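# Push cart through self-closing door into yellow bay

## Task

Get the utility cart through the self-closing door and into the yellow-taped bay in the far room, so that all four of its wheels sit inside the tape and none touches it. The case of copy paper has to rest in the cart's top tray without overhanging any edge. The door must be closed when you finish. One or both robots may be used, and no robot may topple or be left leaning.

## Robot and tools

Robots: r1 and r2 are identical Hello Robot Stretch 4 units, about 1.6 m tall. Each has an omni-wheel base (rim within 0.23 m of its centre), a lift on a mast, one forward-extending arm, a three-axis wrist and a gripper. Each reports everything in its own frames, so only camera images, lidar_m and wrist_depth_mm reveal where one robot is relative to the other.

Frames: the base frame sits on the floor under the base centre, x ahead, y left, z up, in metres. hand_pose (a point between the open fingertips) is given in it and may be slightly off. The odometry frame is the base frame as it stood when the scene began; base_odometry counts wheel turns only, so slipping reads as travel. Heading is in radians, left positive, -3.142 to 3.142.

move: the main call. Arguments are r1, r2, cameras and blocking. blocking must always be false; the call returns in about half a second while motion continues. Each robot key holds that robot's separate part; a robot left out gets nothing new and its old motions keep running. Inside a robot part:
- base: a relative offset from where the base last reported itself, not a pose. translate_m (metres, forward positive, -2 to 2), strafe_m (metres, left positive, -2 to 2), rotate_rad (radians, counter-clockwise positive, -3.2 to 3.2). translate_m and strafe_m may be combined into one straight diagonal move; rotate_rad must be alone.
- joints: absolute targets by name: lift_m 0 to 1.2; arm_m 0 to 0.55 (extension); wrist_yaw_rad -1.134 to 4.276 (0 ahead, positive left, 3.14 stowed back); wrist_pitch_rad -1.117 to 4.259 (0 level, 1.57 pointing down); wrist_roll_rad -1.117 to 4.259 (positive clockwise seen from behind); gripper_m -0.038 to 0.141, the fingertip gap in metres (reads up to 0.015 off). Out-of-range joint targets are clipped and reported; other bad values get the call refused, unknown keys make it invalid.
- pace: slow, default, fast or max. Base tops are 0.1/0.3/0.4/0.6 m/s and 1/2/3/4 rad/s; with the lift high the base is slowed.
- speeds: per-joint top speed in place of pace (not gripper_m).
- contact_limits: 0 (lightest) to 1, default 0.5, for arm_m, lift_m, translate_m, strafe_m, rotate_rad, placed next to the matching command. A base limit persists until the next action naming base. Carrying 1 kg needs lift_m limit at least 0.15; 2 kg needs 0.3.
- end_of_arm: "enable_torque" alone, to re-power a wrist or gripper motor after torque_fault.
cameras: list from r1_head_camera, r1_head_left_camera, r1_head_right_camera, r1_wrist_camera and the r2 equivalents, or ["all"]. A move with no action returns full state, all images and the scene number. Any action lasts at most 15 s; a move is cut off at 14 s (time_out).

wait(seconds 0 to 10, cameras): lets time pass and returns state, returning early once any running move finishes. wait(0) shows the "earlier move" line.
stop(cameras): brakes all running motions on both robots and also re-brakes slack wheels; check the "stop:" line.
zoom_image(camera, region [x0,y0,x1,y1] in pixels, top-left origin, at most 504 by 504): enlarges part of that camera's latest image.
finished_scene(scene): ends the current scene, given its number; irreversible. The result normally says whether the task succeeded.

Results: "move: r1 done; r2 ..." gives each commanded robot's worst status. Statuses: done (base done means the wheels turned enough, even with slip); moving; off_target (rested short, may still push); contact_stop (held back, that part goes slack); time_out (target dropped); limit_stop_at_own_body; limit_stop_at_tilt (lean over 6 degrees: lift, arm, wheels go slack until it eases); torque_fault. A robot under "as last shown" was not commanded and its other lines repeat earlier values. on_its_own reports uncommanded behaviour (slack, holding, rest current odd). lidar_m: 12 distances in metres, 30-degree sectors, first straight ahead, going counter-clockwise (4th left, 7th behind, 10th right); "-" means nothing seen or closer than 0.25 m. wrist_depth_mm: 7x7 grid of depths, 100 to 2000 mm. turned_by_wheels vs turned_by_imu differing over about 0.1 rad across a move signals a hit or slip. base_tilt in degrees (forward, right), each with a fixed error of up to 3. motor_effort in percent with peak in brackets; servo_current in mA for wrist and gripper servos.

Gripping: command a gap more than 0.015 below the object width; about 0.06 below resists tugs; -0.02 or less closes fully behind a handle. A gripper reading of done does not prove a hold; after closing to 0.015 or more, a jump in gripper servo_current does.

Avoid: any firm contact between robots (even closing a gripper on the other's fingers) fails the scene; bases touching must not drive further. Robots may travel up to about 3 cm differently per metre, so sharing one load can strain or tip them. Do not turn, drive or brake with over 1 kg in hand and arm_m above 0.2, especially fast. Avoid self-collision: gripper over the base with low lift, wrist tilted up and rolled, or yaw plus pitch below about -1.1. Open the fingers before twisting if clamped on a thin rim. Never drop things far, slam the door, or ram fixed or heavy objects. A refused call or an unplanned stop cancels the rest of that reply's move, wait and finished_scene calls. Loose objects may occasionally get nudged.

Each tool is called after "Emit:" by a JSON object that holds its "method" and its "body", one argument or row to a line.

## Session

Emit:
{"method": "move", "body": {

}}

Scene clock: 0.00 s.
r1.base_odometry: x=+0.000 y=+0.000 heading=+0.000
r1.turned_by_wheels: +0.000
r1.turned_by_imu: +0.000
r1.base_tilt: forward=-1.6 right=+1.3
r1.lidar_m: 1.92 2.25 3.81 1.93 0.97 0.84 0.83 0.93 0.77 0.76 0.93 1.59
r1.base_status: not commanded
r1.joint_positions: lift_m=+0.127 arm_m=+0.000 wrist_yaw_rad=+3.089 wrist_pitch_rad=+0.002 wrist_roll_rad=+0.000 gripper_m=+0.056
r1.joint_status: not commanded
r1.measured_speeds: all 0
r1.motor_effort: lift_m=+20 arm_m=-4 wheel_0=+0 wheel_1=+1 wheel_2=+1
r1.servo_current: wrist_yaw_rad=39 wrist_pitch_rad=46 wrist_roll_rad=65 gripper_m=39
r1.hand_pose: x=-0.1125 y=+0.1024 z=+0.3046 quat_wxyz=(+0.026, -0.001, +0.000, +1.000) (m; r1's base frame)
r1.wrist_depth_mm: 137 138 - - - - - / 113 139 - - - - - / 117 140 224 - - - - / 137 161 - - - - - / - - - - - - - / - - 191 - 187 - - / 842 759 750 788 788 732 768
r2.base_odometry: x=+0.000 y=+0.000 heading=+0.000
r2.turned_by_wheels: +0.000
r2.turned_by_imu: +0.000
r2.base_tilt: forward=-0.6 right=+0.1
r2.lidar_m: 2.02 1.45 1.40 1.49 2.01 2.22 2.34 3.17 1.60 3.62 2.59 2.46
r2.base_status: not commanded
r2.joint_positions: lift_m=+0.295 arm_m=+0.000 wrist_yaw_rad=+3.133 wrist_pitch_rad=+0.002 wrist_roll_rad=+0.000 gripper_m=+0.056
r2.joint_status: not commanded
r2.measured_speeds: all 0
r2.motor_effort: lift_m=+18 arm_m=-4 wheel_0=+0 wheel_1=-1 wheel_2=+0
r2.servo_current: wrist_yaw_rad=46 wrist_pitch_rad=39 wrist_roll_rad=46 gripper_m=59
r2.hand_pose: x=-0.1167 y=+0.0898 z=+0.4727 quat_wxyz=(+0.004, -0.001, +0.000, +1.000) (m; r2's base frame)
r2.wrist_depth_mm: - 140 - - - - - / - 126 150 - - - - / - 130 185 - - - - / 144 143 272 - - - - / 229 - - - - - - / 226 1576 196 1576 190 1618 1464 / 226 1060 1138 - - 1025 1060
pictures: r1_head_camera, r1_head_left_camera, r1_head_right_camera, r1_wrist_camera, r2_head_camera, r2_head_left_camera, r2_head_right_camera, r2_wrist_camera
Images, in order (width x height): r1_head_camera 420x560, r1_head_left_camera 420x672, r1_head_right_camera 420x672, r1_wrist_camera 616x392, r2_head_camera 420x560, r2_head_left_camera 420x672, r2_head_right_camera 420x672, r2_wrist_camera 616x392.

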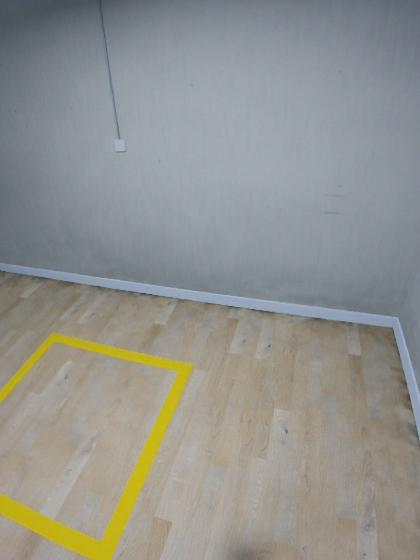

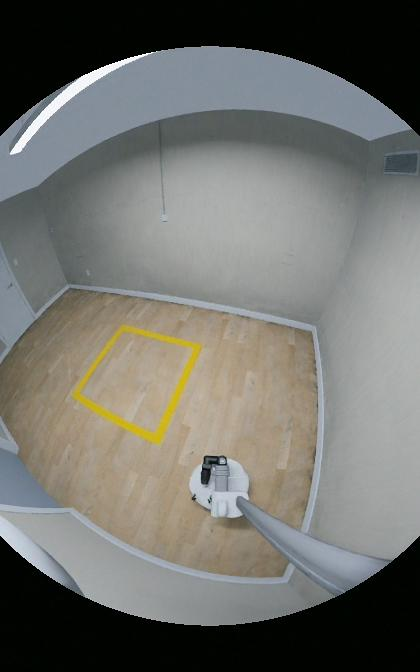

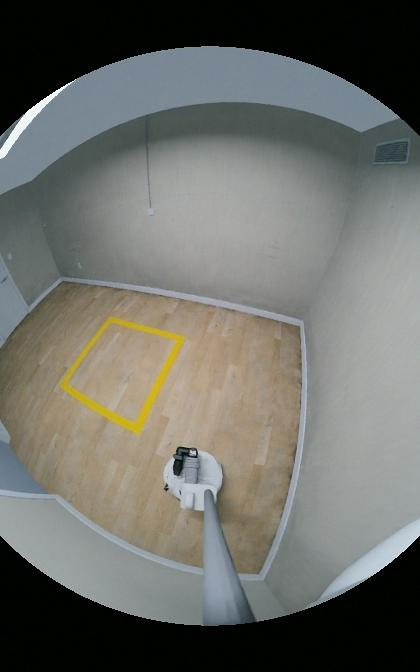

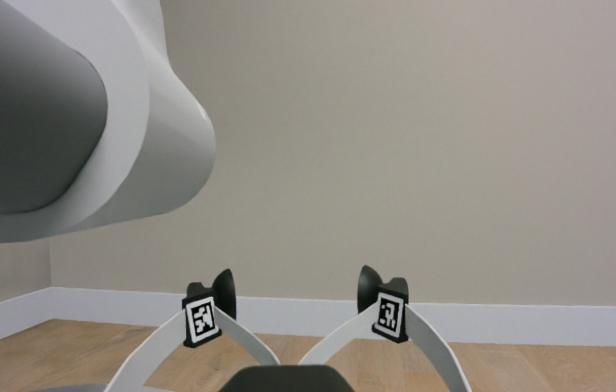

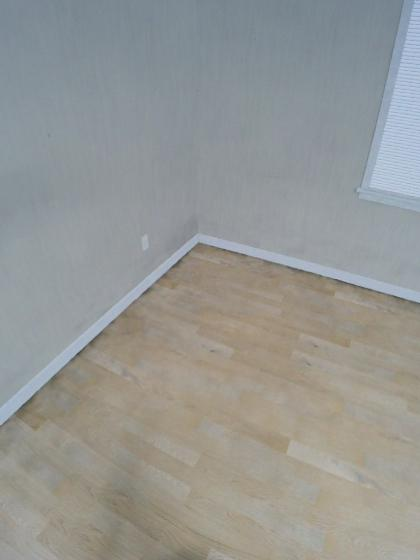

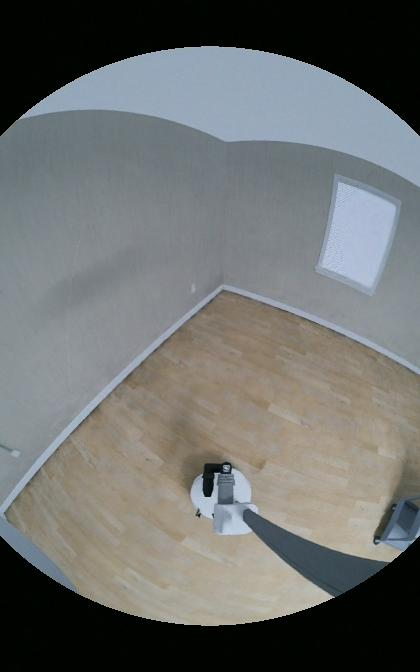

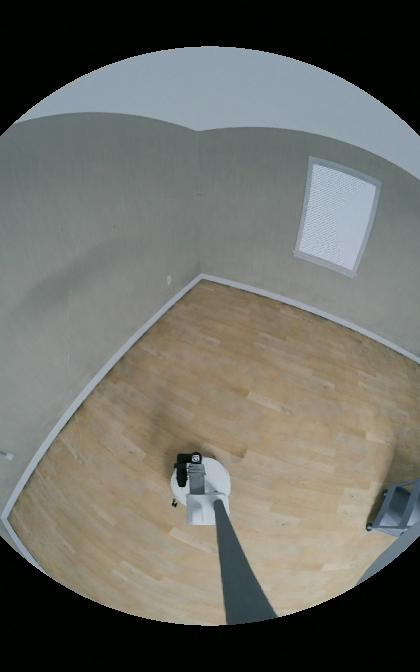

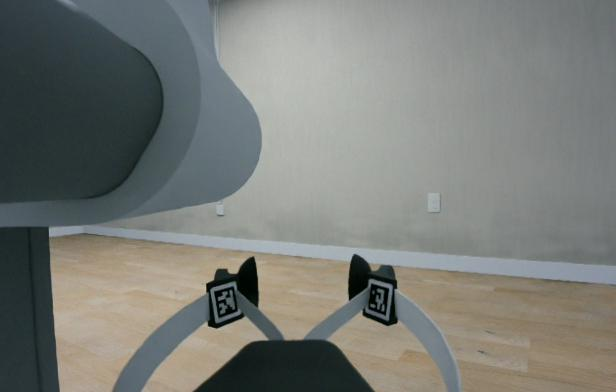

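Emit:
{"method": "move", "body": {
  "blocking": false,
  "r1": {"base":{"rotate_rad":1.4},"joints":{"lift_m":0.4}},
  "r2": {"base":{"rotate_rad":-1.6}}
}}

Emit:
{"method": "wait", "body": {
  "seconds": 3
}}

Emit:
{"method": "wait", "body": {
  "seconds": 1,
  "cameras": ["r1_head_camera","r1_head_left_camera","r1_head_right_camera","r2_head_camera","r2_head_left_camera","r2_head_right_camera"]
}}

Scene clock: 4.43 s.
move: r1 moving; r2 moving
r1.base_odometry: x=+0.000 y=+0.000 heading=+0.252
r1.turned_by_wheels: +0.252
r1.turned_by_imu: +0.252
r1.base_tilt: forward=-1.6 right=+1.2
r1.lidar_m: 1.98 2.71 3.66 1.25 0.89 0.80 0.87 0.80 0.77 0.82 1.11 1.92
r1.base_status: rotate_rad moving
r1.joint_positions: lift_m=+0.164 arm_m=+0.000 wrist_yaw_rad=+3.089 wrist_pitch_rad=+0.002 wrist_roll_rad=+0.000 gripper_m=+0.056
r1.joint_status: lift_m moving
r1.measured_speeds: translate_m=-0.001 strafe_m=-0.001 rotate_rad=+0.980 lift_m=+0.146 arm_m=+0.000 wrist_yaw_rad=+0.000 wrist_pitch_rad=+0.000 wrist_roll_rad=+0.000
r1.motor_effort: lift_m=+26(27) arm_m=-4(4) wheel_0=-8(9) wheel_1=-6(9) wheel_2=-7(7)
r1.servo_current: wrist_yaw_rad=59(59) wrist_pitch_rad=39(46) wrist_roll_rad=46(59) gripper_m=39(39)
r1.hand_pose: x=-0.1125 y=+0.1024 z=+0.3421 quat_wxyz=(+0.026, -0.001, +0.000, +1.000) (m; r1's base frame)
r1.wrist_depth_mm: 136 138 - - - - - / 113 139 - - - - - / 117 140 228 - - - - / 137 161 - - - - - / - - - - - - - / - - 190 - 188 - - / 842 820 820 153 809 - -
r2.base_odometry: x=+0.000 y=+0.000 heading=-0.252
r2.turned_by_wheels: -0.252
r2.turned_by_imu: -0.244
r2.base_tilt: forward=-0.7 right=+0.1
r2.lidar_m: 2.52 1.62 1.40 1.40 1.67 2.23 2.24 2.64 1.59 1.63 2.93 2.49
r2.base_status: rotate_rad moving
r2.joint_positions: lift_m=+0.295 arm_m=+0.000 wrist_yaw_rad=+3.133 wrist_pitch_rad=+0.002 wrist_roll_rad=+0.000 gripper_m=+0.056
r2.joint_status: not commanded
r2.measured_speeds: translate_m=+0.000 strafe_m=+0.000 rotate_rad=-0.974 lift_m=+0.000 arm_m=+0.000 wrist_yaw_rad=+0.000 wrist_pitch_rad=+0.000 wrist_roll_rad=+0.000
r2.motor_effort: lift_m=+18(18) arm_m=-4(4) wheel_0=+8(9) wheel_1=+8(10) wheel_2=+9(11)
r2.servo_current: wrist_yaw_rad=33(52) wrist_pitch_rad=39(46) wrist_roll_rad=52(52) gripper_m=39(59)
r2.hand_pose: x=-0.1167 y=+0.0898 z=+0.4727 quat_wxyz=(+0.004, -0.001, +0.000, +1.000) (m; r2's base frame)
r2.wrist_depth_mm: - 141 - - - - - / - 127 150 - - - - / - 130 184 - - - - / 144 143 272 - - - - / 229 - - - - - - / 227 1576 196 1576 190 1661 1464 / 226 1060 1138 - - 1060 1060
pictures: none

Scene clock: 6.03 s.
earlier move: r1 moving; r2 done
r1.base_odometry: x=+0.000 y=+0.000 heading=+1.399
r1.turned_by_wheels: +1.148
r1.turned_by_imu: +1.154
r1.base_tilt: forward=-1.6 right=+1.3
r1.lidar_m: 2.64 1.14 0.86 0.84 0.91 0.79 0.76 0.86 1.23 1.90 2.06 3.00
r1.base_status: done
r1.joint_positions: lift_m=+0.399 arm_m=+0.000 wrist_yaw_rad=+3.089 wrist_pitch_rad=+0.002 wrist_roll_rad=+0.000 gripper_m=+0.056
r1.joint_status: lift_m moving
r1.measured_speeds: all 0
r1.motor_effort: lift_m=+25(29) arm_m=-4(4) wheel_0=-3(10) wheel_1=-2(9) wheel_2=-1(8)
r1.servo_current: wrist_yaw_rad=65(65) wrist_pitch_rad=52(52) wrist_roll_rad=59(65) gripper_m=39(46)
r1.hand_pose: x=-0.1125 y=+0.1024 z=+0.5771 quat_wxyz=(+0.026, -0.001, +0.000, +1.000) (m; r1's base frame)
r1.wrist_depth_mm: 136 139 - - - - - / 113 139 - - - - - / 117 139 228 - - - - / 137 161 - - - - - / - - - - - - - / - - 190 - 187 - - / - 140 - 136 - - -
r2.base_odometry: x=+0.000 y=+0.000 heading=-1.599
r2.turned_by_wheels: -1.347
r2.turned_by_imu: -1.311
r2.base_tilt: forward=-0.7 right=+0.0
r2.lidar_m: 3.69 2.62 2.47 2.04 1.47 1.41 1.46 1.99 2.24 2.30 3.11 1.60
r2.base_status: done
r2.joint_positions: lift_m=+0.295 arm_m=+0.000 wrist_yaw_rad=+3.133 wrist_pitch_rad=+0.002 wrist_roll_rad=+0.000 gripper_m=+0.056
r2.joint_status: not commanded
r2.measured_speeds: all 0
r2.motor_effort: lift_m=+18(18) arm_m=-4(4) wheel_0=+5(11) wheel_1=+3(11) wheel_2=+5(11)
r2.servo_current: wrist_yaw_rad=39(59) wrist_pitch_rad=39(46) wrist_roll_rad=39(52) gripper_m=46(59)
r2.hand_pose: x=-0.1167 y=+0.0898 z=+0.4727 quat_wxyz=(+0.004, -0.001, +0.000, +1.000) (m; r2's base frame)
r2.wrist_depth_mm: - 140 - - - - - / - 126 142 - - - - / - 130 185 - - - - / 144 144 226 - - - - / 229 - - - - - - / 227 1576 196 1308 190 - - / 226 1060 1160 - - 1042 1060
wait: 1.60 of 3 s (r2 has come to rest)
pictures: none

Scene clock: 6.13 s.
earlier move: r1 done
r1.base_odometry: x=+0.000 y=+0.000 heading=+1.399
r1.turned_by_wheels: +0.000
r1.turned_by_imu: +0.000
r1.base_tilt: forward=-1.6 right=+1.2
r1.lidar_m: 2.67 1.15 0.85 0.83 0.91 0.79 0.76 0.84 1.25 1.92 2.04 2.96
r1.base_status: done
r1.joint_positions: lift_m=+0.399 arm_m=+0.000 wrist_yaw_rad=+3.089 wrist_pitch_rad=+0.002 wrist_roll_rad=+0.000 gripper_m=+0.056
r1.joint_status: all done
r1.measured_speeds: all 0
r1.motor_effort: lift_m=+25(29) arm_m=-4(4) wheel_0=-4(10) wheel_1=-2(9) wheel_2=-2(8)
r1.servo_current: wrist_yaw_rad=65(65) wrist_pitch_rad=46(52) wrist_roll_rad=46(65) gripper_m=39(46)
r1.hand_pose: x=-0.1125 y=+0.1024 z=+0.5771 quat_wxyz=(+0.026, -0.001, +0.000, +1.000) (m; r1's base frame)
r1.wrist_depth_mm: 137 138 - - - - - / 113 139 - - - - - / 117 140 227 - - - - / 137 160 - - - - - / - - - - - - - / - - 190 - 187 - - / - 140 - 136 - - -
r2.base_odometry: x=+0.000 y=+0.000 heading=-1.599
r2.turned_by_wheels: +0.000
r2.turned_by_imu: +0.000
r2.base_tilt: forward=-0.7 right=+0.0
r2.lidar_m: 3.65 2.62 2.46 2.08 1.50 1.41 1.47 1.99 2.23 2.30 3.14 1.61
r2.base_status: done
r2.joint_positions: lift_m=+0.295 arm_m=+0.000 wrist_yaw_rad=+3.133 wrist_pitch_rad=+0.002 wrist_roll_rad=+0.000 gripper_m=+0.056
r2.joint_status: not commanded
r2.measured_speeds: all 0
r2.motor_effort: lift_m=+18(18) arm_m=-4(4) wheel_0=+5(11) wheel_1=+3(11) wheel_2=+5(11)
r2.servo_current: wrist_yaw_rad=39(59) wrist_pitch_rad=39(46) wrist_roll_rad=46(52) gripper_m=46(59)
r2.hand_pose: x=-0.1167 y=+0.0898 z=+0.4727 quat_wxyz=(+0.004, -0.001, +0.000, +1.000) (m; r2's base frame)
r2.wrist_depth_mm: - 140 - - - - - / - 127 142 - - - - / - 129 185 - - - - / 144 144 226 - - - - / 229 - - - - - - / 227 1576 196 1308 190 - - / 227 1060 1138 - - 1025 1078
wait: 0.10 of 1 s (r1 has come to rest)
pictures: r1_head_camera, r1_head_left_camera, r1_head_right_camera, r2_head_camera, r2_head_left_camera, r2_head_right_camera
Images, in order (width x height): r1_head_camera 420x560, r1_head_left_camera 420x672, r1_head_right_camera 420x672, r2_head_camera 420x560, r2_head_left_camera 420x672, r2_head_right_camera 420x672.

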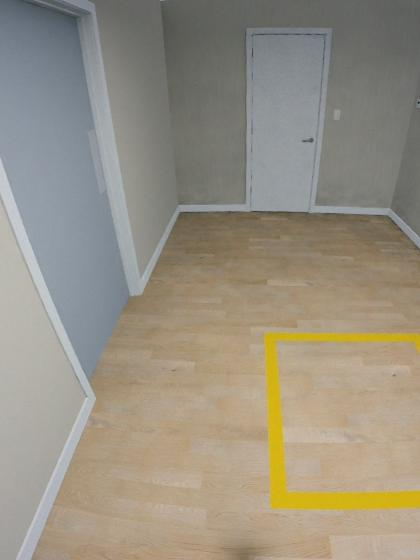

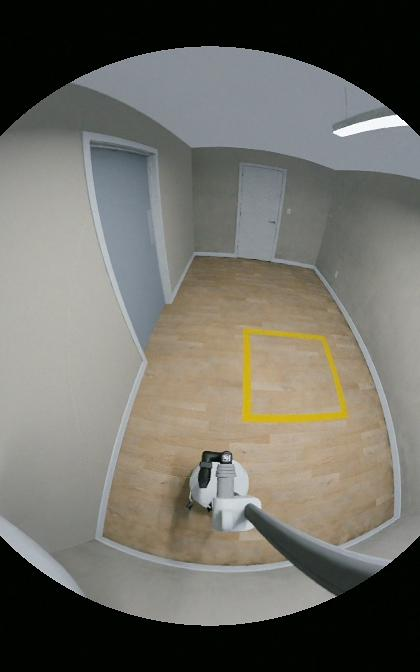

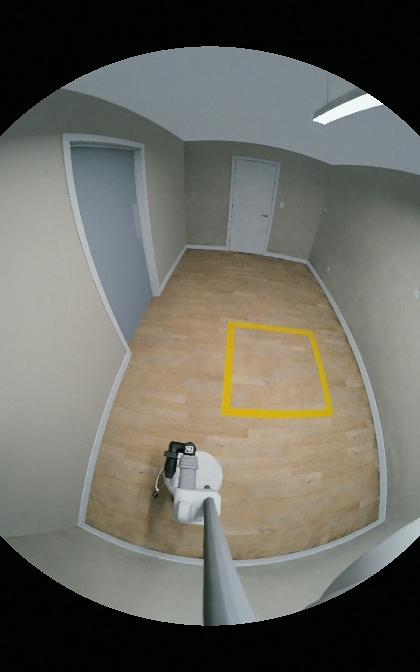

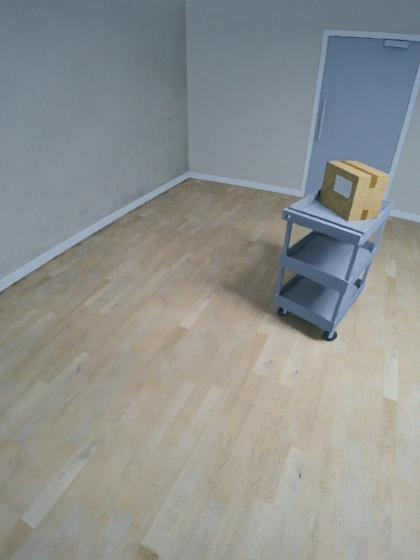

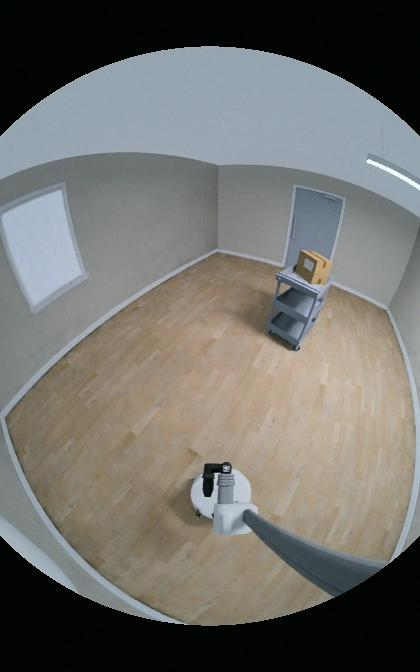

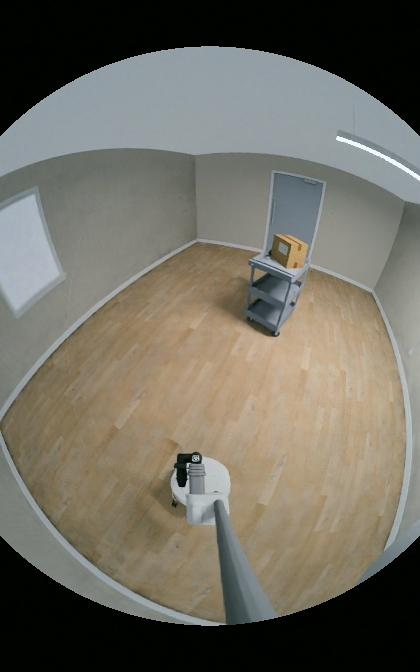

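Emit:
{"method": "zoom_image", "body": {
  "camera": "r2_head_camera",
  "region": [240, 20, 420, 360]
}}

Emit:
{"method": "zoom_image", "body": {
  "camera": "r1_head_camera",
  "region": [0, 0, 210, 420]
}}

Emit:
{"method": "zoom_image", "body": {
  "camera": "r2_head_right_camera",
  "region": [220, 160, 360, 350]
}}

Emit:
{"method": "zoom_image", "body": {
  "camera": "r1_head_left_camera",
  "region": [70, 110, 370, 440]
}}

Scaled by 1.482 from the camera's 420x560 image, which has a finer 1200x1600 frame.

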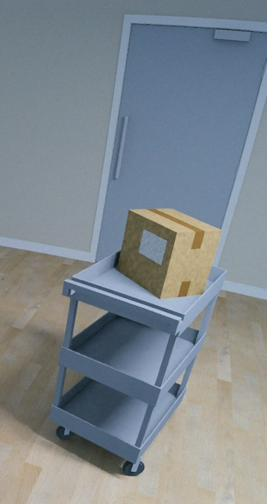

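Scaled by 1.200 from the camera's 420x560 image, which has a finer 600x800 frame.

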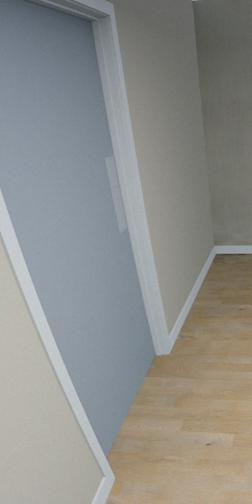

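Scaled by 2.653 from the camera's 420x672 image, which has a finer 600x960 frame.

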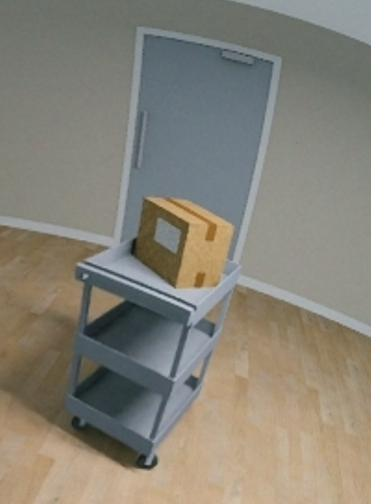

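Scaled by 1.527 from the camera's 420x672 image, which has a finer 600x960 frame.

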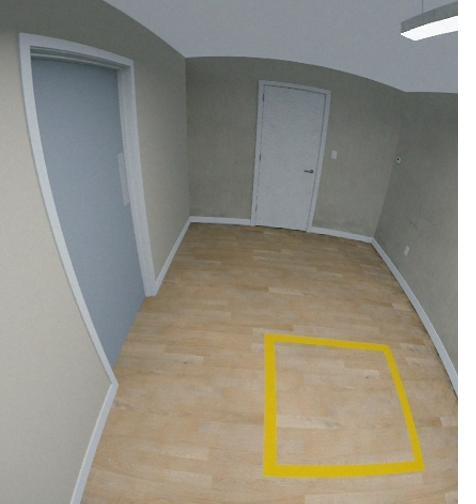

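Emit:
{"method": "move", "body": {
  "blocking": false,
  "r2": {"base":{"rotate_rad":-0.4},"joints":{"lift_m":1.0,"wrist_yaw_rad":0,"wrist_pitch_rad":0.6},"pace":"fast"},
  "r1": {"base":{"translate_m":0.7},"joints":{"wrist_yaw_rad":0,"wrist_pitch_rad":0,"lift_m":0.8},"pace":"default"}
}}

Emit:
{"method": "wait", "body": {
  "seconds": 2.5
}}

Emit:
{"method": "wait", "body": {
  "seconds": 1.5,
  "cameras": ["r2_head_camera","r2_wrist_camera","r1_head_camera","r1_head_left_camera"]
}}

Emit:
{"method": "zoom_image", "body": {
  "camera": "r2_head_camera",
  "region": [50, 0, 400, 450]
}}

Scene clock: 47.77 s.
move: r1 moving; r2 moving
r1.base_odometry: x=+0.005 y=+0.031 heading=+1.400
r1.turned_by_wheels: +0.000
r1.turned_by_imu: +0.000
r1.base_tilt: forward=-1.6 right=+1.3
r1.lidar_m: 2.68 1.13 0.86 0.82 0.89 0.82 0.79 0.86 1.30 1.93 2.07 2.98
r1.base_status: translate_m moving
r1.joint_positions: lift_m=+0.437 arm_m=+0.000 wrist_yaw_rad=+2.503 wrist_pitch_rad=+0.002 wrist_roll_rad=+0.000 gripper_m=+0.056
r1.joint_status: lift_m moving; wrist_yaw_rad moving; wrist_pitch_rad moving
r1.measured_speeds: translate_m=+0.120 strafe_m=-0.001 rotate_rad=-0.001 lift_m=+0.146 arm_m=+0.000 wrist_yaw_rad=-1.819 wrist_pitch_rad=+0.000 wrist_roll_rad=+0.000
r1.motor_effort: lift_m=+27(29) arm_m=-4(4) wheel_0=+6(8) wheel_1=+4(7) wheel_2=-9(9)
r1.servo_current: wrist_yaw_rad=104(117) wrist_pitch_rad=26(59) wrist_roll_rad=20(65) gripper_m=46(46)
r1.hand_pose: x=-0.0085 y=+0.2421 z=+0.6150 quat_wxyz=(+0.314, -0.001, +0.000, +0.949) (m; r1's base frame)
r1.wrist_depth_mm: - - - - - - - / - - - - - - - / - - - - - - - / - - - - - - - / - - - - - - - / - - 190 - 187 - - / - 140 - 137 - - -
r2.base_odometry: x=+0.000 y=+0.000 heading=-1.922
r2.turned_by_wheels: -0.323
r2.turned_by_imu: -0.313
r2.base_tilt: forward=-0.6 right=+0.1
r2.lidar_m: 1.61 3.08 2.51 2.48 1.75 1.43 1.40 1.55 2.26 2.20 2.51 1.94
r2.base_status: rotate_rad moving
r2.joint_positions: lift_m=+0.358 arm_m=+0.000 wrist_yaw_rad=+2.520 wrist_pitch_rad=+0.565 wrist_roll_rad=+0.000 gripper_m=+0.056
r2.joint_status: lift_m moving; wrist_yaw_rad moving; wrist_pitch_rad moving
r2.measured_speeds: translate_m=+0.002 strafe_m=+0.001 rotate_rad=-0.719 lift_m=+0.243 arm_m=+0.000 wrist_yaw_rad=-1.747 wrist_pitch_rad=+0.875 wrist_roll_rad=+0.000
r2.motor_effort: lift_m=+23(27) arm_m=-4(4) wheel_0=+5(10) wheel_1=+3(10) wheel_2=+4(12)
r2.servo_current: wrist_yaw_rad=143(143) wrist_pitch_rad=33(104) wrist_roll_rad=46(52) gripper_m=46(52)
r2.hand_pose: x=+0.0238 y=+0.2130 z=+0.3818 quat_wxyz=(+0.294, -0.265, +0.085, +0.914) (m; r2's base frame)
r2.wrist_depth_mm: - - - - - - - / - - - - 1618 1708 1863 / 1308 1336 1336 1366 1308 1281 1255 / 1060 1060 1025 1008 1008 991 991 / 842 842 831 820 809 798 788 / 707 707 196 683 191 691 661 / 373 359 359 - 597 574 585
pictures: none

Scene clock: 50.10 s.
earlier move: r1 moving; r2 done
r1.base_odometry: x=+0.109 y=+0.630 heading=+1.400
r1.turned_by_wheels: +0.000
r1.turned_by_imu: +0.000
r1.base_tilt: forward=-1.6 right=+1.3
r1.lidar_m: 2.51 1.20 0.82 0.79 0.86 1.24 1.41 1.51 2.02 1.96 2.12 3.05
r1.base_status: translate_m moving
r1.joint_positions: lift_m=+0.800 arm_m=+0.000 wrist_yaw_rad=+0.003 wrist_pitch_rad=+0.002 wrist_roll_rad=+0.000 gripper_m=+0.056
r1.joint_status: all done
r1.measured_speeds: translate_m=+0.178 strafe_m=+0.000 rotate_rad=+0.001 lift_m=+0.000 arm_m=+0.000 wrist_yaw_rad=+0.000 wrist_pitch_rad=+0.000 wrist_roll_rad=+0.000
r1.motor_effort: lift_m=+25(29) arm_m=-4(4) wheel_0=+3(9) wheel_1=+3(8) wheel_2=+1(11)
r1.servo_current: wrist_yaw_rad=52(124) wrist_pitch_rad=46(65) wrist_roll_rad=52(65) gripper_m=39(52)
r1.hand_pose: x=+0.4596 y=-0.0866 z=+0.9771 quat_wxyz=(+1.000, +0.000, +0.001, +0.001) (m; r1's base frame)
r1.wrist_depth_mm: 1308 - - - - - - / 1255 - - - - - - / 1281 - - - - - - / 1255 - - - - - - / 1281 - - - - - - / 1281 - 193 - 187 - - / 1281 151 - 153 - - -
r2.base_odometry: x=+0.000 y=+0.000 heading=-1.999
r2.turned_by_wheels: -0.077
r2.turned_by_imu: -0.075
r2.base_tilt: forward=-0.6 right=+0.0
r2.lidar_m: 1.60 3.26 2.52 2.47 1.83 1.43 1.40 1.54 2.27 2.21 2.41 3.59
r2.base_status: done
r2.joint_positions: lift_m=+1.000 arm_m=+0.000 wrist_yaw_rad=+0.003 wrist_pitch_rad=+0.599 wrist_roll_rad=+0.000 gripper_m=+0.056
r2.joint_status: all done
r2.measured_speeds: all 0
r2.motor_effort: lift_m=+21(27) arm_m=-4(4) wheel_0=+1(10) wheel_1=+2(10) wheel_2=+3(12)
r2.servo_current: wrist_yaw_rad=52(156) wrist_pitch_rad=33(104) wrist_roll_rad=46(59) gripper_m=52(52)
r2.hand_pose: x=+0.4094 y=-0.0867 z=+1.0155 quat_wxyz=(+0.956, +0.000, +0.295, +0.001) (m; r2's base frame)
r2.wrist_depth_mm: - - - 1618 - - - / - - - - - - - / - - - - - - - / - - - 1863 1921 1983 1863 / 1708 1661 1661 1618 1618 1576 1576 / 1397 1430 195 1430 190 1397 1336 / 1255 1229 1229 - - 1205 1255
wait: 2.33 of 2.5 s (r2 has come to rest)
pictures: none

Scene clock: 51.10 s.
earlier move: r1 done
r1.base_odometry: x=+0.119 y=+0.690 heading=+1.400
r1.turned_by_wheels: +0.000
r1.turned_by_imu: +0.000
r1.base_tilt: forward=-1.6 right=+1.3
r1.lidar_m: 2.52 1.21 0.80 0.79 0.84 1.24 1.47 1.57 2.04 1.98 2.11 3.03
r1.base_status: done
r1.joint_positions: lift_m=+0.800 arm_m=+0.000 wrist_yaw_rad=+0.003 wrist_pitch_rad=+0.002 wrist_roll_rad=+0.000 gripper_m=+0.056
r1.joint_status: all done
r1.measured_speeds: all 0
r1.motor_effort: lift_m=+25(29) arm_m=-4(4) wheel_0=+2(9) wheel_1=+1(8) wheel_2=+2(11)
r1.servo_current: wrist_yaw_rad=52(124) wrist_pitch_rad=39(65) wrist_roll_rad=39(65) gripper_m=39(52)
r1.hand_pose: x=+0.4596 y=-0.0866 z=+0.9771 quat_wxyz=(+1.000, +0.000, +0.001, +0.001) (m; r1's base frame)
r1.wrist_depth_mm: 1182 - - - - - - / 1182 - - - - - - / 1205 - - - - - - / 1205 - - - - - - / 1205 - - - - - - / 1229 - 194 - 188 - - / 1229 151 - 153 - - -
r2.base_odometry: x=+0.000 y=+0.000 heading=-1.999
r2.turned_by_wheels: +0.000
r2.turned_by_imu: +0.000
r2.base_tilt: forward=-0.7 right=+0.1
r2.lidar_m: 1.61 3.29 2.54 2.49 1.83 1.45 1.40 1.51 2.27 2.23 2.39 3.61
r2.base_status: done
r2.joint_positions: lift_m=+1.000 arm_m=+0.000 wrist_yaw_rad=+0.003 wrist_pitch_rad=+0.599 wrist_roll_rad=+0.000 gripper_m=+0.056
r2.joint_status: all done
r2.measured_speeds: all 0
r2.motor_effort: lift_m=+21(27) arm_m=-4(4) wheel_0=+1(10) wheel_1=+2(10) wheel_2=+3(12)
r2.servo_current: wrist_yaw_rad=46(156) wrist_pitch_rad=46(104) wrist_roll_rad=46(59) gripper_m=46(52)
r2.hand_pose: x=+0.4094 y=-0.0867 z=+1.0155 quat_wxyz=(+0.956, +0.000, +0.295, +0.001) (m; r2's base frame)
r2.wrist_depth_mm: - - - 1618 - - - / - - - - - - - / - - - - - - - / - - - 1921 1921 1983 1921 / 1708 1708 1618 1661 1661 1576 1576 / 1430 1397 196 1397 190 1430 1397 / 1281 1229 1255 - - 1182 1182
wait: 1.00 of 1.5 s (r1 has come to rest)
pictures: r1_head_camera, r1_head_left_camera, r2_head_camera, r2_wrist_camera
Images, in order (width x height): r1_head_camera 420x560, r1_head_left_camera 420x672, r2_head_camera 420x560, r2_wrist_camera 616x392.

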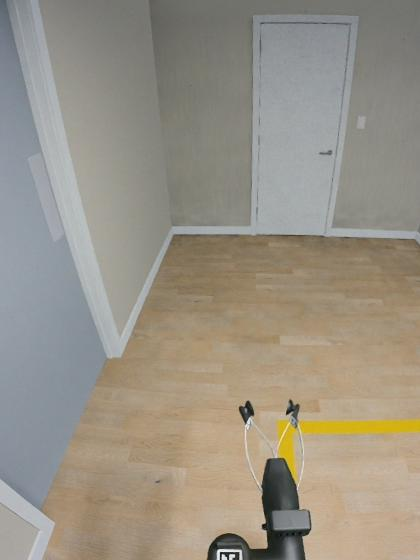

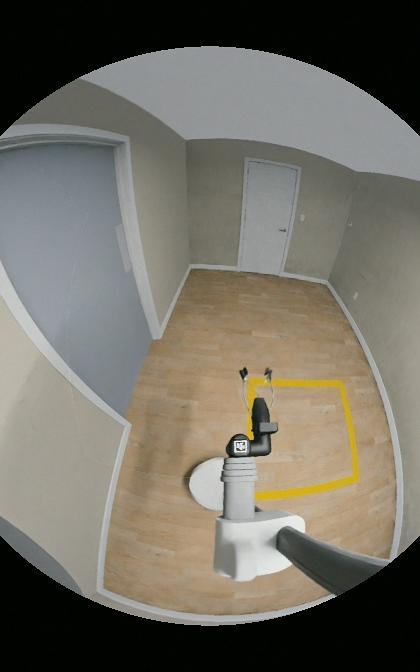

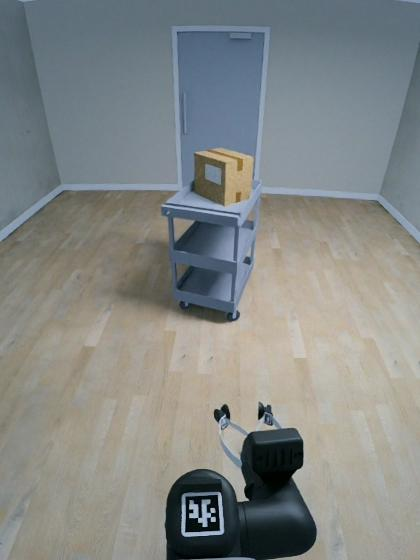

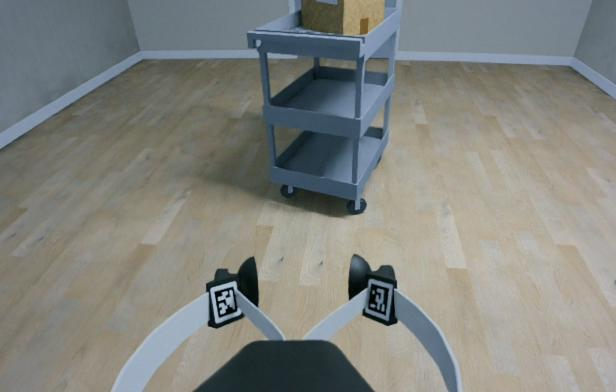

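Scaled by 1.120 from the camera's 420x560 image, which has a finer 1200x1600 frame.

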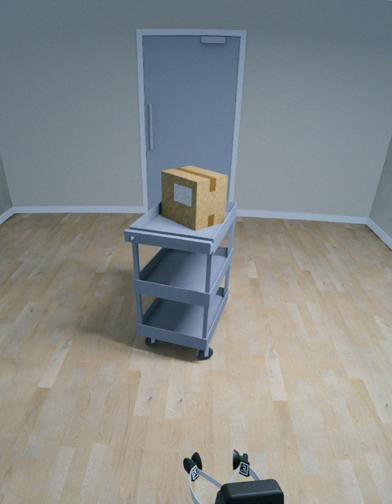

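Emit:
{"method": "move", "body": {
  "blocking": false,
  "r2": {"base":{"translate_m":1.63,"strafe_m":-1.2},"pace":"fast"},
  "r1": {"base":{"translate_m":0.2},"pace":"default"}
}}

Emit:
{"method": "wait", "body": {
  "seconds": 2
}}

Emit:
{"method": "move", "body": {
  "blocking": false,
  "r1": {"base":{"rotate_rad":1.57},"pace":"default"}
}}

Emit:
{"method": "wait", "body": {
  "seconds": 5
}}

Emit:
{"method": "wait", "body": {
  "seconds": 3
}}

Emit:
{"method": "move", "body": {
  "blocking": false,
  "r2": {"base":{"rotate_rad":1.4},"pace":"fast"}
}}

Emit:
{"method": "wait", "body": {
  "seconds": 3,
  "cameras": ["r1_head_camera","r1_head_left_camera","r2_head_camera","r2_head_right_camera"]
}}

Scene clock: 74.53 s.
move: r1 moving; r2 moving
r1.base_odometry: x=+0.124 y=+0.721 heading=+1.400
r1.turned_by_wheels: +0.000
r1.turned_by_imu: +0.000
r1.base_tilt: forward=-1.6 right=+1.3
r1.lidar_m: 2.51 1.18 0.81 0.78 0.84 1.27 1.48 1.60 2.04 1.98 2.12 3.06
r1.base_status: translate_m moving
r1.joint_positions: lift_m=+0.800 arm_m=+0.000 wrist_yaw_rad=+0.003 wrist_pitch_rad=+0.002 wrist_roll_rad=+0.000 gripper_m=+0.056
r1.joint_status: not commanded
r1.measured_speeds: translate_m=+0.123 strafe_m=+0.001 rotate_rad=-0.003 lift_m=+0.000 arm_m=+0.000 wrist_yaw_rad=+0.000 wrist_pitch_rad=+0.000 wrist_roll_rad=+0.000
r1.motor_effort: lift_m=+25(25) arm_m=-4(4) wheel_0=+7(8) wheel_1=+6(7) wheel_2=-8(9)
r1.servo_current: wrist_yaw_rad=52(59) wrist_pitch_rad=52(52) wrist_roll_rad=39(59) gripper_m=39(46)
r1.hand_pose: x=+0.4596 y=-0.0866 z=+0.9771 quat_wxyz=(+1.000, +0.000, +0.001, +0.001) (m; r1's base frame)
r1.wrist_depth_mm: 1182 - - - - - - / 1182 - - - - - - / 1160 - - - - - - / 1160 - - - - - - / 1182 - - - - - - / 1182 - 194 - 187 - - / 1160 151 - 153 - - -
r2.base_odometry: x=-0.036 y=-0.020 heading=-1.999
r2.turned_by_wheels: -0.001
r2.turned_by_imu: +0.000
r2.base_tilt: forward=-0.7 right=+0.1
r2.lidar_m: 1.56 3.28 2.53 2.51 1.88 1.48 1.42 1.55 2.24 2.19 2.39 3.54
r2.base_status: translate_m moving; strafe_m moving
r2.joint_positions: lift_m=+1.000 arm_m=+0.000 wrist_yaw_rad=+0.003 wrist_pitch_rad=+0.599 wrist_roll_rad=+0.000 gripper_m=+0.056
r2.joint_status: not commanded
r2.measured_speeds: translate_m=+0.128 strafe_m=-0.094 rotate_rad=+0.006 lift_m=+0.000 arm_m=+0.000 wrist_yaw_rad=+0.000 wrist_pitch_rad=+0.000 wrist_roll_rad=+0.000
r2.motor_effort: lift_m=+21(21) arm_m=-4(4) wheel_0=+10(15) wheel_1=-6(7) wheel_2=-12(13)
r2.servo_current: wrist_yaw_rad=39(52) wrist_pitch_rad=39(46) wrist_roll_rad=39(52) gripper_m=52(52)
r2.hand_pose: x=+0.4094 y=-0.0867 z=+1.0155 quat_wxyz=(+0.956, +0.000, +0.295, +0.001) (m; r2's base frame)
r2.wrist_depth_mm: - - - 1576 - - - / - - - - - - - / - - - - - - - / - - - 1863 1921 1921 1921 / 1661 1661 1618 1661 1576 1576 1618 / 1430 1430 196 1397 190 1430 1366 / 1281 1255 1281 - - 1205 1205
pictures: none

Scene clock: 76.10 s.
earlier move: r1 done; r2 moving
r1.base_odometry: x=+0.153 y=+0.887 heading=+1.400
r1.turned_by_wheels: +0.000
r1.turned_by_imu: +0.000
r1.base_tilt: forward=-1.6 right=+1.3
r1.lidar_m: 2.45 1.17 0.80 0.75 0.85 1.23 1.64 1.79 2.05 2.00 2.10 3.04
r1.base_status: done
r1.joint_positions: lift_m=+0.800 arm_m=+0.000 wrist_yaw_rad=+0.003 wrist_pitch_rad=+0.002 wrist_roll_rad=+0.000 gripper_m=+0.056
r1.joint_status: not commanded
r1.measured_speeds: all 0
r1.motor_effort: lift_m=+25(25) arm_m=-4(4) wheel_0=+2(8) wheel_1=+2(8) wheel_2=+0(10)
r1.servo_current: wrist_yaw_rad=52(72) wrist_pitch_rad=39(52) wrist_roll_rad=33(65) gripper_m=46(52)
r1.hand_pose: x=+0.4596 y=-0.0866 z=+0.9771 quat_wxyz=(+1.000, +0.000, +0.001, +0.001) (m; r1's base frame)
r1.wrist_depth_mm: - - - - - - - / - - - - - - - / - - - - - - - / - - - - - - - / - - - - - - - / - - 194 - 187 - - / - 151 - 153 - - -
r2.base_odometry: x=-0.478 y=-0.266 heading=-1.999
r2.turned_by_wheels: +0.000
r2.turned_by_imu: +0.001
r2.base_tilt: forward=-0.6 right=+0.1
r2.lidar_m: 1.18 1.27 2.85 2.75 2.46 1.92 1.88 2.04 1.99 1.95 2.13 3.16
r2.base_status: translate_m moving; strafe_m moving
r2.joint_positions: lift_m=+1.000 arm_m=+0.000 wrist_yaw_rad=+0.003 wrist_pitch_rad=+0.599 wrist_roll_rad=+0.000 gripper_m=+0.056
r2.joint_status: not commanded
r2.measured_speeds: translate_m=+0.290 strafe_m=-0.213 rotate_rad=+0.000 lift_m=+0.000 arm_m=+0.000 wrist_yaw_rad=+0.000 wrist_pitch_rad=+0.000 wrist_roll_rad=+0.000
r2.motor_effort: lift_m=+20(21) arm_m=-4(4) wheel_0=+5(15) wheel_1=-6(8) wheel_2=-9(15)
r2.servo_current: wrist_yaw_rad=39(59) wrist_pitch_rad=39(46) wrist_roll_rad=46(59) gripper_m=46(52)
r2.hand_pose: x=+0.4094 y=-0.0867 z=+1.0155 quat_wxyz=(+0.956, +0.000, +0.295, +0.001) (m; r2's base frame)
r2.wrist_depth_mm: - - 1255 1281 - - - / - - 1308 - - - - / - - 1576 1661 - - - / - - 1430 1756 1983 1921 1921 / 1708 1661 1537 1576 1661 1618 1576 / 1430 1464 196 1397 190 1430 1336 / 1281 1229 1229 - - 1229 1205
wait: 1.57 of 2 s (r1 has come to rest)
pictures: none

Scene clock: 76.60 s.
earlier move: r2 moving
move: r1 moving
r1.base_odometry: x=+0.153 y=+0.887 heading=+1.652
r1.turned_by_wheels: +0.252
r1.turned_by_imu: +0.252
r1.base_tilt: forward=-1.6 right=+1.3
r1.lidar_m: 1.43 0.97 0.77 0.80 0.94 1.66 1.65 2.07 2.00 2.02 2.43 3.02
r1.base_status: rotate_rad moving
r1.joint_positions: lift_m=+0.800 arm_m=+0.000 wrist_yaw_rad=+0.002 wrist_pitch_rad=+0.002 wrist_roll_rad=+0.000 gripper_m=+0.056
r1.joint_status: not commanded
r1.measured_speeds: translate_m=-0.002 strafe_m=-0.002 rotate_rad=+0.970 lift_m=+0.000 arm_m=+0.000 wrist_yaw_rad=+0.000 wrist_pitch_rad=+0.000 wrist_roll_rad=+0.000
r1.motor_effort: lift_m=+25(25) arm_m=-4(4) wheel_0=-8(8) wheel_1=-5(9) wheel_2=-6(8)
r1.servo_current: wrist_yaw_rad=52(65) wrist_pitch_rad=33(46) wrist_roll_rad=46(59) gripper_m=39(52)
r1.hand_pose: x=+0.4595 y=-0.0867 z=+0.9771 quat_wxyz=(+1.000, +0.000, +0.001, +0.001) (m; r1's base frame)
r1.wrist_depth_mm: - 1138 - - - - - / 1042 1118 - - - - - / 1042 1118 - - - - - / 1025 1118 - - - - - / - 1138 - - - - - / - 1160 190 - 187 - - / - 1118 178 154 - - -
r2.base_odometry: x=-0.635 y=-0.354 heading=-1.999
r2.turned_by_wheels: +0.000
r2.turned_by_imu: +0.000
r2.base_tilt: forward=-0.7 right=+0.0
r2.lidar_m: 1.04 1.09 2.95 2.84 2.65 2.08 2.03 2.21 1.91 1.86 2.02 3.03
r2.base_status: translate_m moving; strafe_m moving
r2.joint_positions: lift_m=+1.000 arm_m=+0.000 wrist_yaw_rad=+0.003 wrist_pitch_rad=+0.599 wrist_roll_rad=+0.000 gripper_m=+0.056
r2.joint_status: not commanded
r2.measured_speeds: translate_m=+0.290 strafe_m=-0.214 rotate_rad=+0.000 lift_m=+0.000 arm_m=+0.000 wrist_yaw_rad=+0.000 wrist_pitch_rad=+0.000 wrist_roll_rad=+0.000
r2.motor_effort: lift_m=+20(20) arm_m=-4(4) wheel_0=+6(8) wheel_1=-6(6) wheel_2=-8(9)
r2.servo_current: wrist_yaw_rad=46(52) wrist_pitch_rad=39(46) wrist_roll_rad=46(52) gripper_m=52(52)
r2.hand_pose: x=+0.4094 y=-0.0867 z=+1.0155 quat_wxyz=(+0.956, +0.000, +0.295, +0.001) (m; r2's base frame)
r2.wrist_depth_mm: - - 1060 - - - - / - 1229 1098 - - - - / - - - - - - - / - 1863 1098 1983 1983 1983 1863 / 1661 1618 - 1618 1618 1618 1576 / 1430 1397 196 1397 190 1397 1366 / 1255 1229 1255 - - 1205 1205
pictures: none

Scene clock: 78.17 s.
earlier move: r1 done; r2 moving
r1.base_odometry: x=+0.153 y=+0.887 heading=+2.970
r1.turned_by_wheels: +1.318
r1.turned_by_imu: +1.325
r1.base_tilt: forward=-1.6 right=+1.3
r1.lidar_m: 0.77 0.84 1.19 1.66 1.78 2.04 1.97 2.14 3.04 2.60 1.19 0.80
r1.base_status: done
r1.joint_positions: lift_m=+0.800 arm_m=+0.000 wrist_yaw_rad=+0.002 wrist_pitch_rad=+0.002 wrist_roll_rad=+0.000 gripper_m=+0.056
r1.joint_status: not commanded
r1.measured_speeds: all 0
r1.motor_effort: lift_m=+25(25) arm_m=-4(4) wheel_0=-2(11) wheel_1=-1(9) wheel_2=+0(8)
r1.servo_current: wrist_yaw_rad=72(72) wrist_pitch_rad=39(52) wrist_roll_rad=59(65) gripper_m=39(52)
r1.hand_pose: x=+0.4595 y=-0.0867 z=+0.9771 quat_wxyz=(+1.000, +0.000, +0.001, +0.001) (m; r1's base frame)
r1.wrist_depth_mm: - - - - 559 - - / - - - - 559 - - / - - - - 559 - - / - - - - 559 - - / - - - - 549 - - / - - 190 - 187 - - / - 140 - 137 - - -
r2.base_odometry: x=-1.128 y=-0.628 heading=-1.999
r2.turned_by_wheels: +0.000
r2.turned_by_imu: +0.001
r2.base_tilt: forward=-0.7 right=+0.1
r2.lidar_m: 1.17 0.75 0.84 3.16 3.27 2.56 2.51 2.04 1.61 1.57 1.69 2.54
r2.base_status: translate_m moving; strafe_m moving
r2.joint_positions: lift_m=+1.000 arm_m=+0.000 wrist_yaw_rad=+0.003 wrist_pitch_rad=+0.599 wrist_roll_rad=+0.000 gripper_m=+0.056
r2.joint_status: not commanded
r2.measured_speeds: translate_m=+0.289 strafe_m=-0.214 rotate_rad=+0.000 lift_m=+0.000 arm_m=+0.000 wrist_yaw_rad=+0.000 wrist_pitch_rad=+0.000 wrist_roll_rad=+0.000
r2.motor_effort: lift_m=+20(21) arm_m=-4(4) wheel_0=+10(11) wheel_1=-5(6) wheel_2=-10(10)
r2.servo_current: wrist_yaw_rad=52(59) wrist_pitch_rad=46(46) wrist_roll_rad=39(59) gripper_m=46(59)
r2.hand_pose: x=+0.4094 y=-0.0867 z=+1.0155 quat_wxyz=(+0.956, +0.000, +0.295, +0.001) (m; r2's base frame)
r2.wrist_depth_mm: 691 - - - - - - / 723 - - - - - - / 768 - - - - - - / - - - - 1983 1921 1921 / - 976 1618 1618 1618 1576 1618 / - 854 194 1430 190 1430 1336 / - 122 1205 - - 1182 1205
wait: 1.57 of 5 s (r1 has come to rest)
pictures: none

Scene clock: 81.03 s.
earlier move: r2 done
r1.base_odometry: x=+0.153 y=+0.887 heading=+2.970
r1.turned_by_wheels: +0.000
r1.turned_by_imu: +0.000
r1.base_tilt: forward=-1.6 right=+1.3
r1.lidar_m: 0.78 0.84 1.22 1.67 1.77 2.05 1.98 2.14 3.04 2.57 1.21 0.80
r1.base_status: done
r1.joint_positions: lift_m=+0.800 arm_m=+0.000 wrist_yaw_rad=+0.002 wrist_pitch_rad=+0.002 wrist_roll_rad=+0.000 gripper_m=+0.056
r1.joint_status: not commanded
r1.measured_speeds: all 0
r1.motor_effort: lift_m=+25(25) arm_m=-4(4) wheel_0=-2(11) wheel_1=-1(9) wheel_2=+0(8)
r1.servo_current: wrist_yaw_rad=46(72) wrist_pitch_rad=46(52) wrist_roll_rad=39(72) gripper_m=33(52)
r1.hand_pose: x=+0.4595 y=-0.0867 z=+0.9771 quat_wxyz=(+1.000, +0.000, +0.001, +0.001) (m; r1's base frame)
r1.wrist_depth_mm: - - - - 554 - - / - - - - 559 - - / - - - - 564 - - / - - - - 559 - - / - - - - 549 - - / - - 190 - 188 - - / - 140 - 137 - - -
r2.base_odometry: x=-1.768 y=-0.984 heading=-1.999
r2.turned_by_wheels: +0.000
r2.turned_by_imu: +0.001
r2.base_tilt: forward=-0.7 right=+0.0
r2.lidar_m: 2.64 2.87 0.86 0.89 3.78 3.21 3.16 1.59 1.24 1.21 1.31 1.98
r2.base_status: done
r2.joint_positions: lift_m=+1.000 arm_m=+0.000 wrist_yaw_rad=+0.003 wrist_pitch_rad=+0.599 wrist_roll_rad=+0.000 gripper_m=+0.056
r2.joint_status: not commanded
r2.measured_speeds: all 0
r2.motor_effort: lift_m=+20(21) arm_m=-4(4) wheel_0=+2(11) wheel_1=-2(7) wheel_2=-3(11)
r2.servo_current: wrist_yaw_rad=46(59) wrist_pitch_rad=46(46) wrist_roll_rad=39(65) gripper_m=52(59)
r2.hand_pose: x=+0.4094 y=-0.0867 z=+1.0155 quat_wxyz=(+0.956, +0.000, +0.295, +0.001) (m; r2's base frame)
r2.wrist_depth_mm: - - - - - - - / - - - - - - - / - - - - - - - / - - - - 1983 1921 1808 / 1661 1708 1661 1661 1618 1661 1576 / 1430 1430 196 1397 190 1464 1336 / 1255 1229 1281 - - 1229 1229
wait: 2.87 of 3 s (r2 has come to rest)
pictures: none

Scene clock: 81.53 s.
move: r2 moving
r1: as last shown
r1.base_tilt: forward=-1.6 right=+1.2
r1.lidar_m: 0.77 0.82 1.19 1.66 1.79 2.04 1.98 2.16 3.02 2.56 1.18 0.79
r1.motor_effort: lift_m=+25(25) arm_m=-4(4) wheel_0=-2(3) wheel_1=-1(1) wheel_2=+0(1)
r1.servo_current: wrist_yaw_rad=65(65) wrist_pitch_rad=46(46) wrist_roll_rad=46(59) gripper_m=39(52)
r1.wrist_depth_mm: - - - - 559 - - / - - - - 564 - - / - - - - 559 - - / - - - - 559 - - / - - - - 549 - - / - - 190 - 188 - - / - 140 - 136 - - -
r2.base_odometry: x=-1.768 y=-0.984 heading=-1.798
r2.turned_by_wheels: +0.201
r2.turned_by_imu: +0.195
r2.base_tilt: forward=-0.7 right=+0.0
r2.lidar_m: 2.67 0.89 0.85 0.92 3.59 3.15 2.32 1.38 1.20 1.22 1.45 2.63
r2.base_status: rotate_rad moving
r2.joint_positions: lift_m=+1.000 arm_m=+0.000 wrist_yaw_rad=+0.003 wrist_pitch_rad=+0.599 wrist_roll_rad=+0.000 gripper_m=+0.056
r2.joint_status: not commanded
r2.measured_speeds: translate_m=+0.001 strafe_m=+0.000 rotate_rad=+0.775 lift_m=+0.000 arm_m=+0.000 wrist_yaw_rad=+0.000 wrist_pitch_rad=+0.000 wrist_roll_rad=+0.000
r2.motor_effort: lift_m=+20(21) arm_m=-4(4) wheel_0=-8(8) wheel_1=-8(10) wheel_2=-11(11)
r2.servo_current: wrist_yaw_rad=39(59) wrist_pitch_rad=39(46) wrist_roll_rad=52(59) gripper_m=46(59)
r2.hand_pose: x=+0.4094 y=-0.0868 z=+1.0155 quat_wxyz=(+0.956, +0.000, +0.295, +0.001) (m; r2's base frame)
r2.wrist_depth_mm: - - - - - - - / - - - - - - - / - - - - - - - / - - - - 1921 1921 1863 / 1708 1708 1661 1661 1618 1618 1576 / 1464 1397 196 1397 190 1397 1336 / 1205 1229 1255 - - 1205 1229
pictures: none

Scene clock: 83.20 s.
earlier move: r2 done
r1.base_odometry: x=+0.153 y=+0.887 heading=+2.970
r1.turned_by_wheels: +0.000
r1.turned_by_imu: +0.000
r1.base_tilt: forward=-1.5 right=+1.3
r1.lidar_m: 0.77 0.84 1.23 1.67 1.77 2.02 1.98 2.13 3.05 2.56 1.19 0.79
r1.base_status: not commanded
r1.joint_positions: lift_m=+0.800 arm_m=+0.000 wrist_yaw_rad=+0.002 wrist_pitch_rad=+0.002 wrist_roll_rad=+0.000 gripper_m=+0.056
r1.joint_status: not commanded
r1.measured_speeds: all 0
r1.motor_effort: lift_m=+25(25) arm_m=-4(4) wheel_0=-2(3) wheel_1=-1(1) wheel_2=+0(1)
r1.servo_current: wrist_yaw_rad=52(72) wrist_pitch_rad=39(52) wrist_roll_rad=46(72) gripper_m=46(52)
r1.hand_pose: x=+0.4595 y=-0.0867 z=+0.9771 quat_wxyz=(+1.000, +0.000, +0.001, +0.001) (m; r1's base frame)
r1.wrist_depth_mm: - - - - 554 - - / - - - - 564 - - / - - - - 559 - - / - - - - 564 - - / - - - - 549 - - / - - 190 - 187 - - / - 140 - 137 - - -
r2.base_odometry: x=-1.768 y=-0.984 heading=-0.600
r2.turned_by_wheels: +1.198
r2.turned_by_imu: +1.166
r2.base_tilt: forward=-0.7 right=+0.1
r2.lidar_m: 0.85 3.58 3.37 3.15 1.87 1.32 1.20 1.25 1.64 2.65 2.70 0.87
r2.base_status: done
r2.joint_positions: lift_m=+1.000 arm_m=+0.000 wrist_yaw_rad=+0.003 wrist_pitch_rad=+0.599 wrist_roll_rad=+0.000 gripper_m=+0.056
r2.joint_status: not commanded
r2.measured_speeds: all 0
r2.motor_effort: lift_m=+21(21) arm_m=-4(4) wheel_0=-4(11) wheel_1=-4(10) wheel_2=-4(12)
r2.servo_current: wrist_yaw_rad=52(59) wrist_pitch_rad=39(52) wrist_roll_rad=46(59) gripper_m=52(59)
r2.hand_pose: x=+0.4094 y=-0.0868 z=+1.0155 quat_wxyz=(+0.956, +0.000, +0.295, +0.001) (m; r2's base frame)
r2.wrist_depth_mm: - - - - 640 707 - / - - - 798 668 798 - / - - 788 - 715 741 - / - - 1863 - - 1808 1921 / 1708 1661 1618 - - 1499 1618 / 1397 1464 196 - 188 1366 1366 / 1255 1229 1229 - - 1205 1182
wait: 1.67 of 3 s (r2 has come to rest)
pictures: r1_head_camera, r1_head_left_camera, r2_head_camera, r2_head_right_camera
Images, in order (width x height): r1_head_camera 420x560, r1_head_left_camera 420x672, r2_head_camera 420x560, r2_head_right_camera 420x672.

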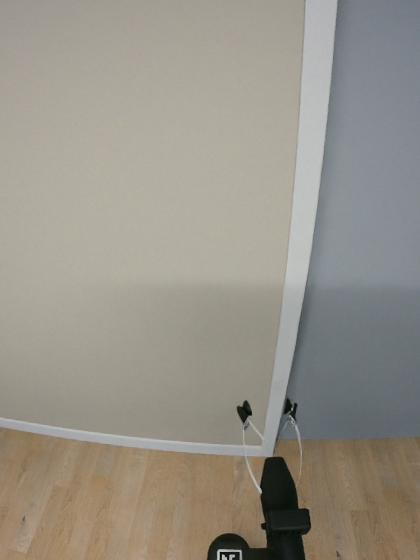

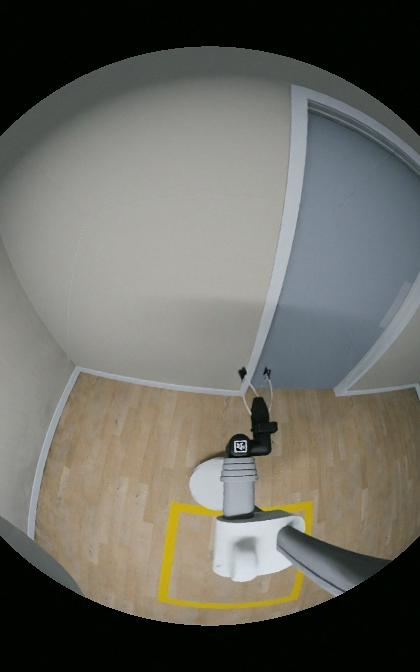

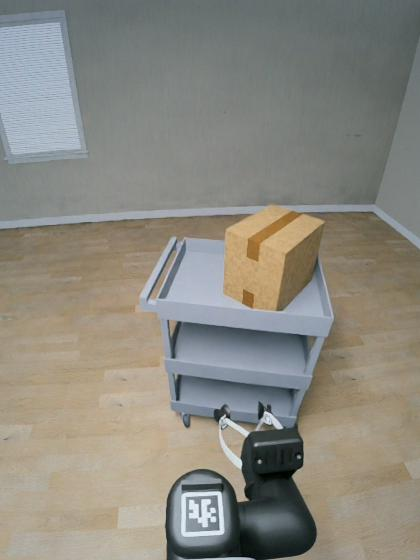

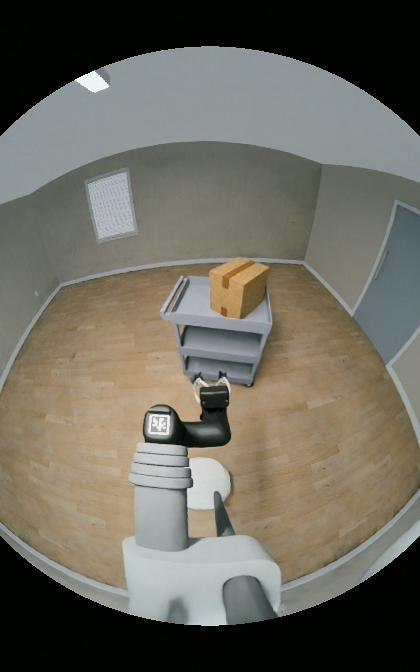

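Emit:
{"method": "zoom_image", "body": {
  "camera": "r2_head_camera",
  "region": [120, 190, 350, 450]
}}

Scaled by 1.938 from the camera's 420x560 image, which has a finer 1200x1600 frame.

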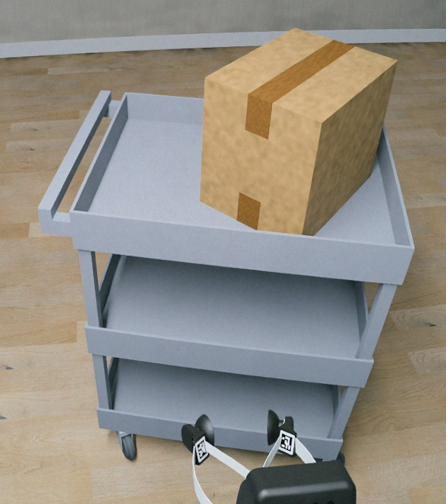

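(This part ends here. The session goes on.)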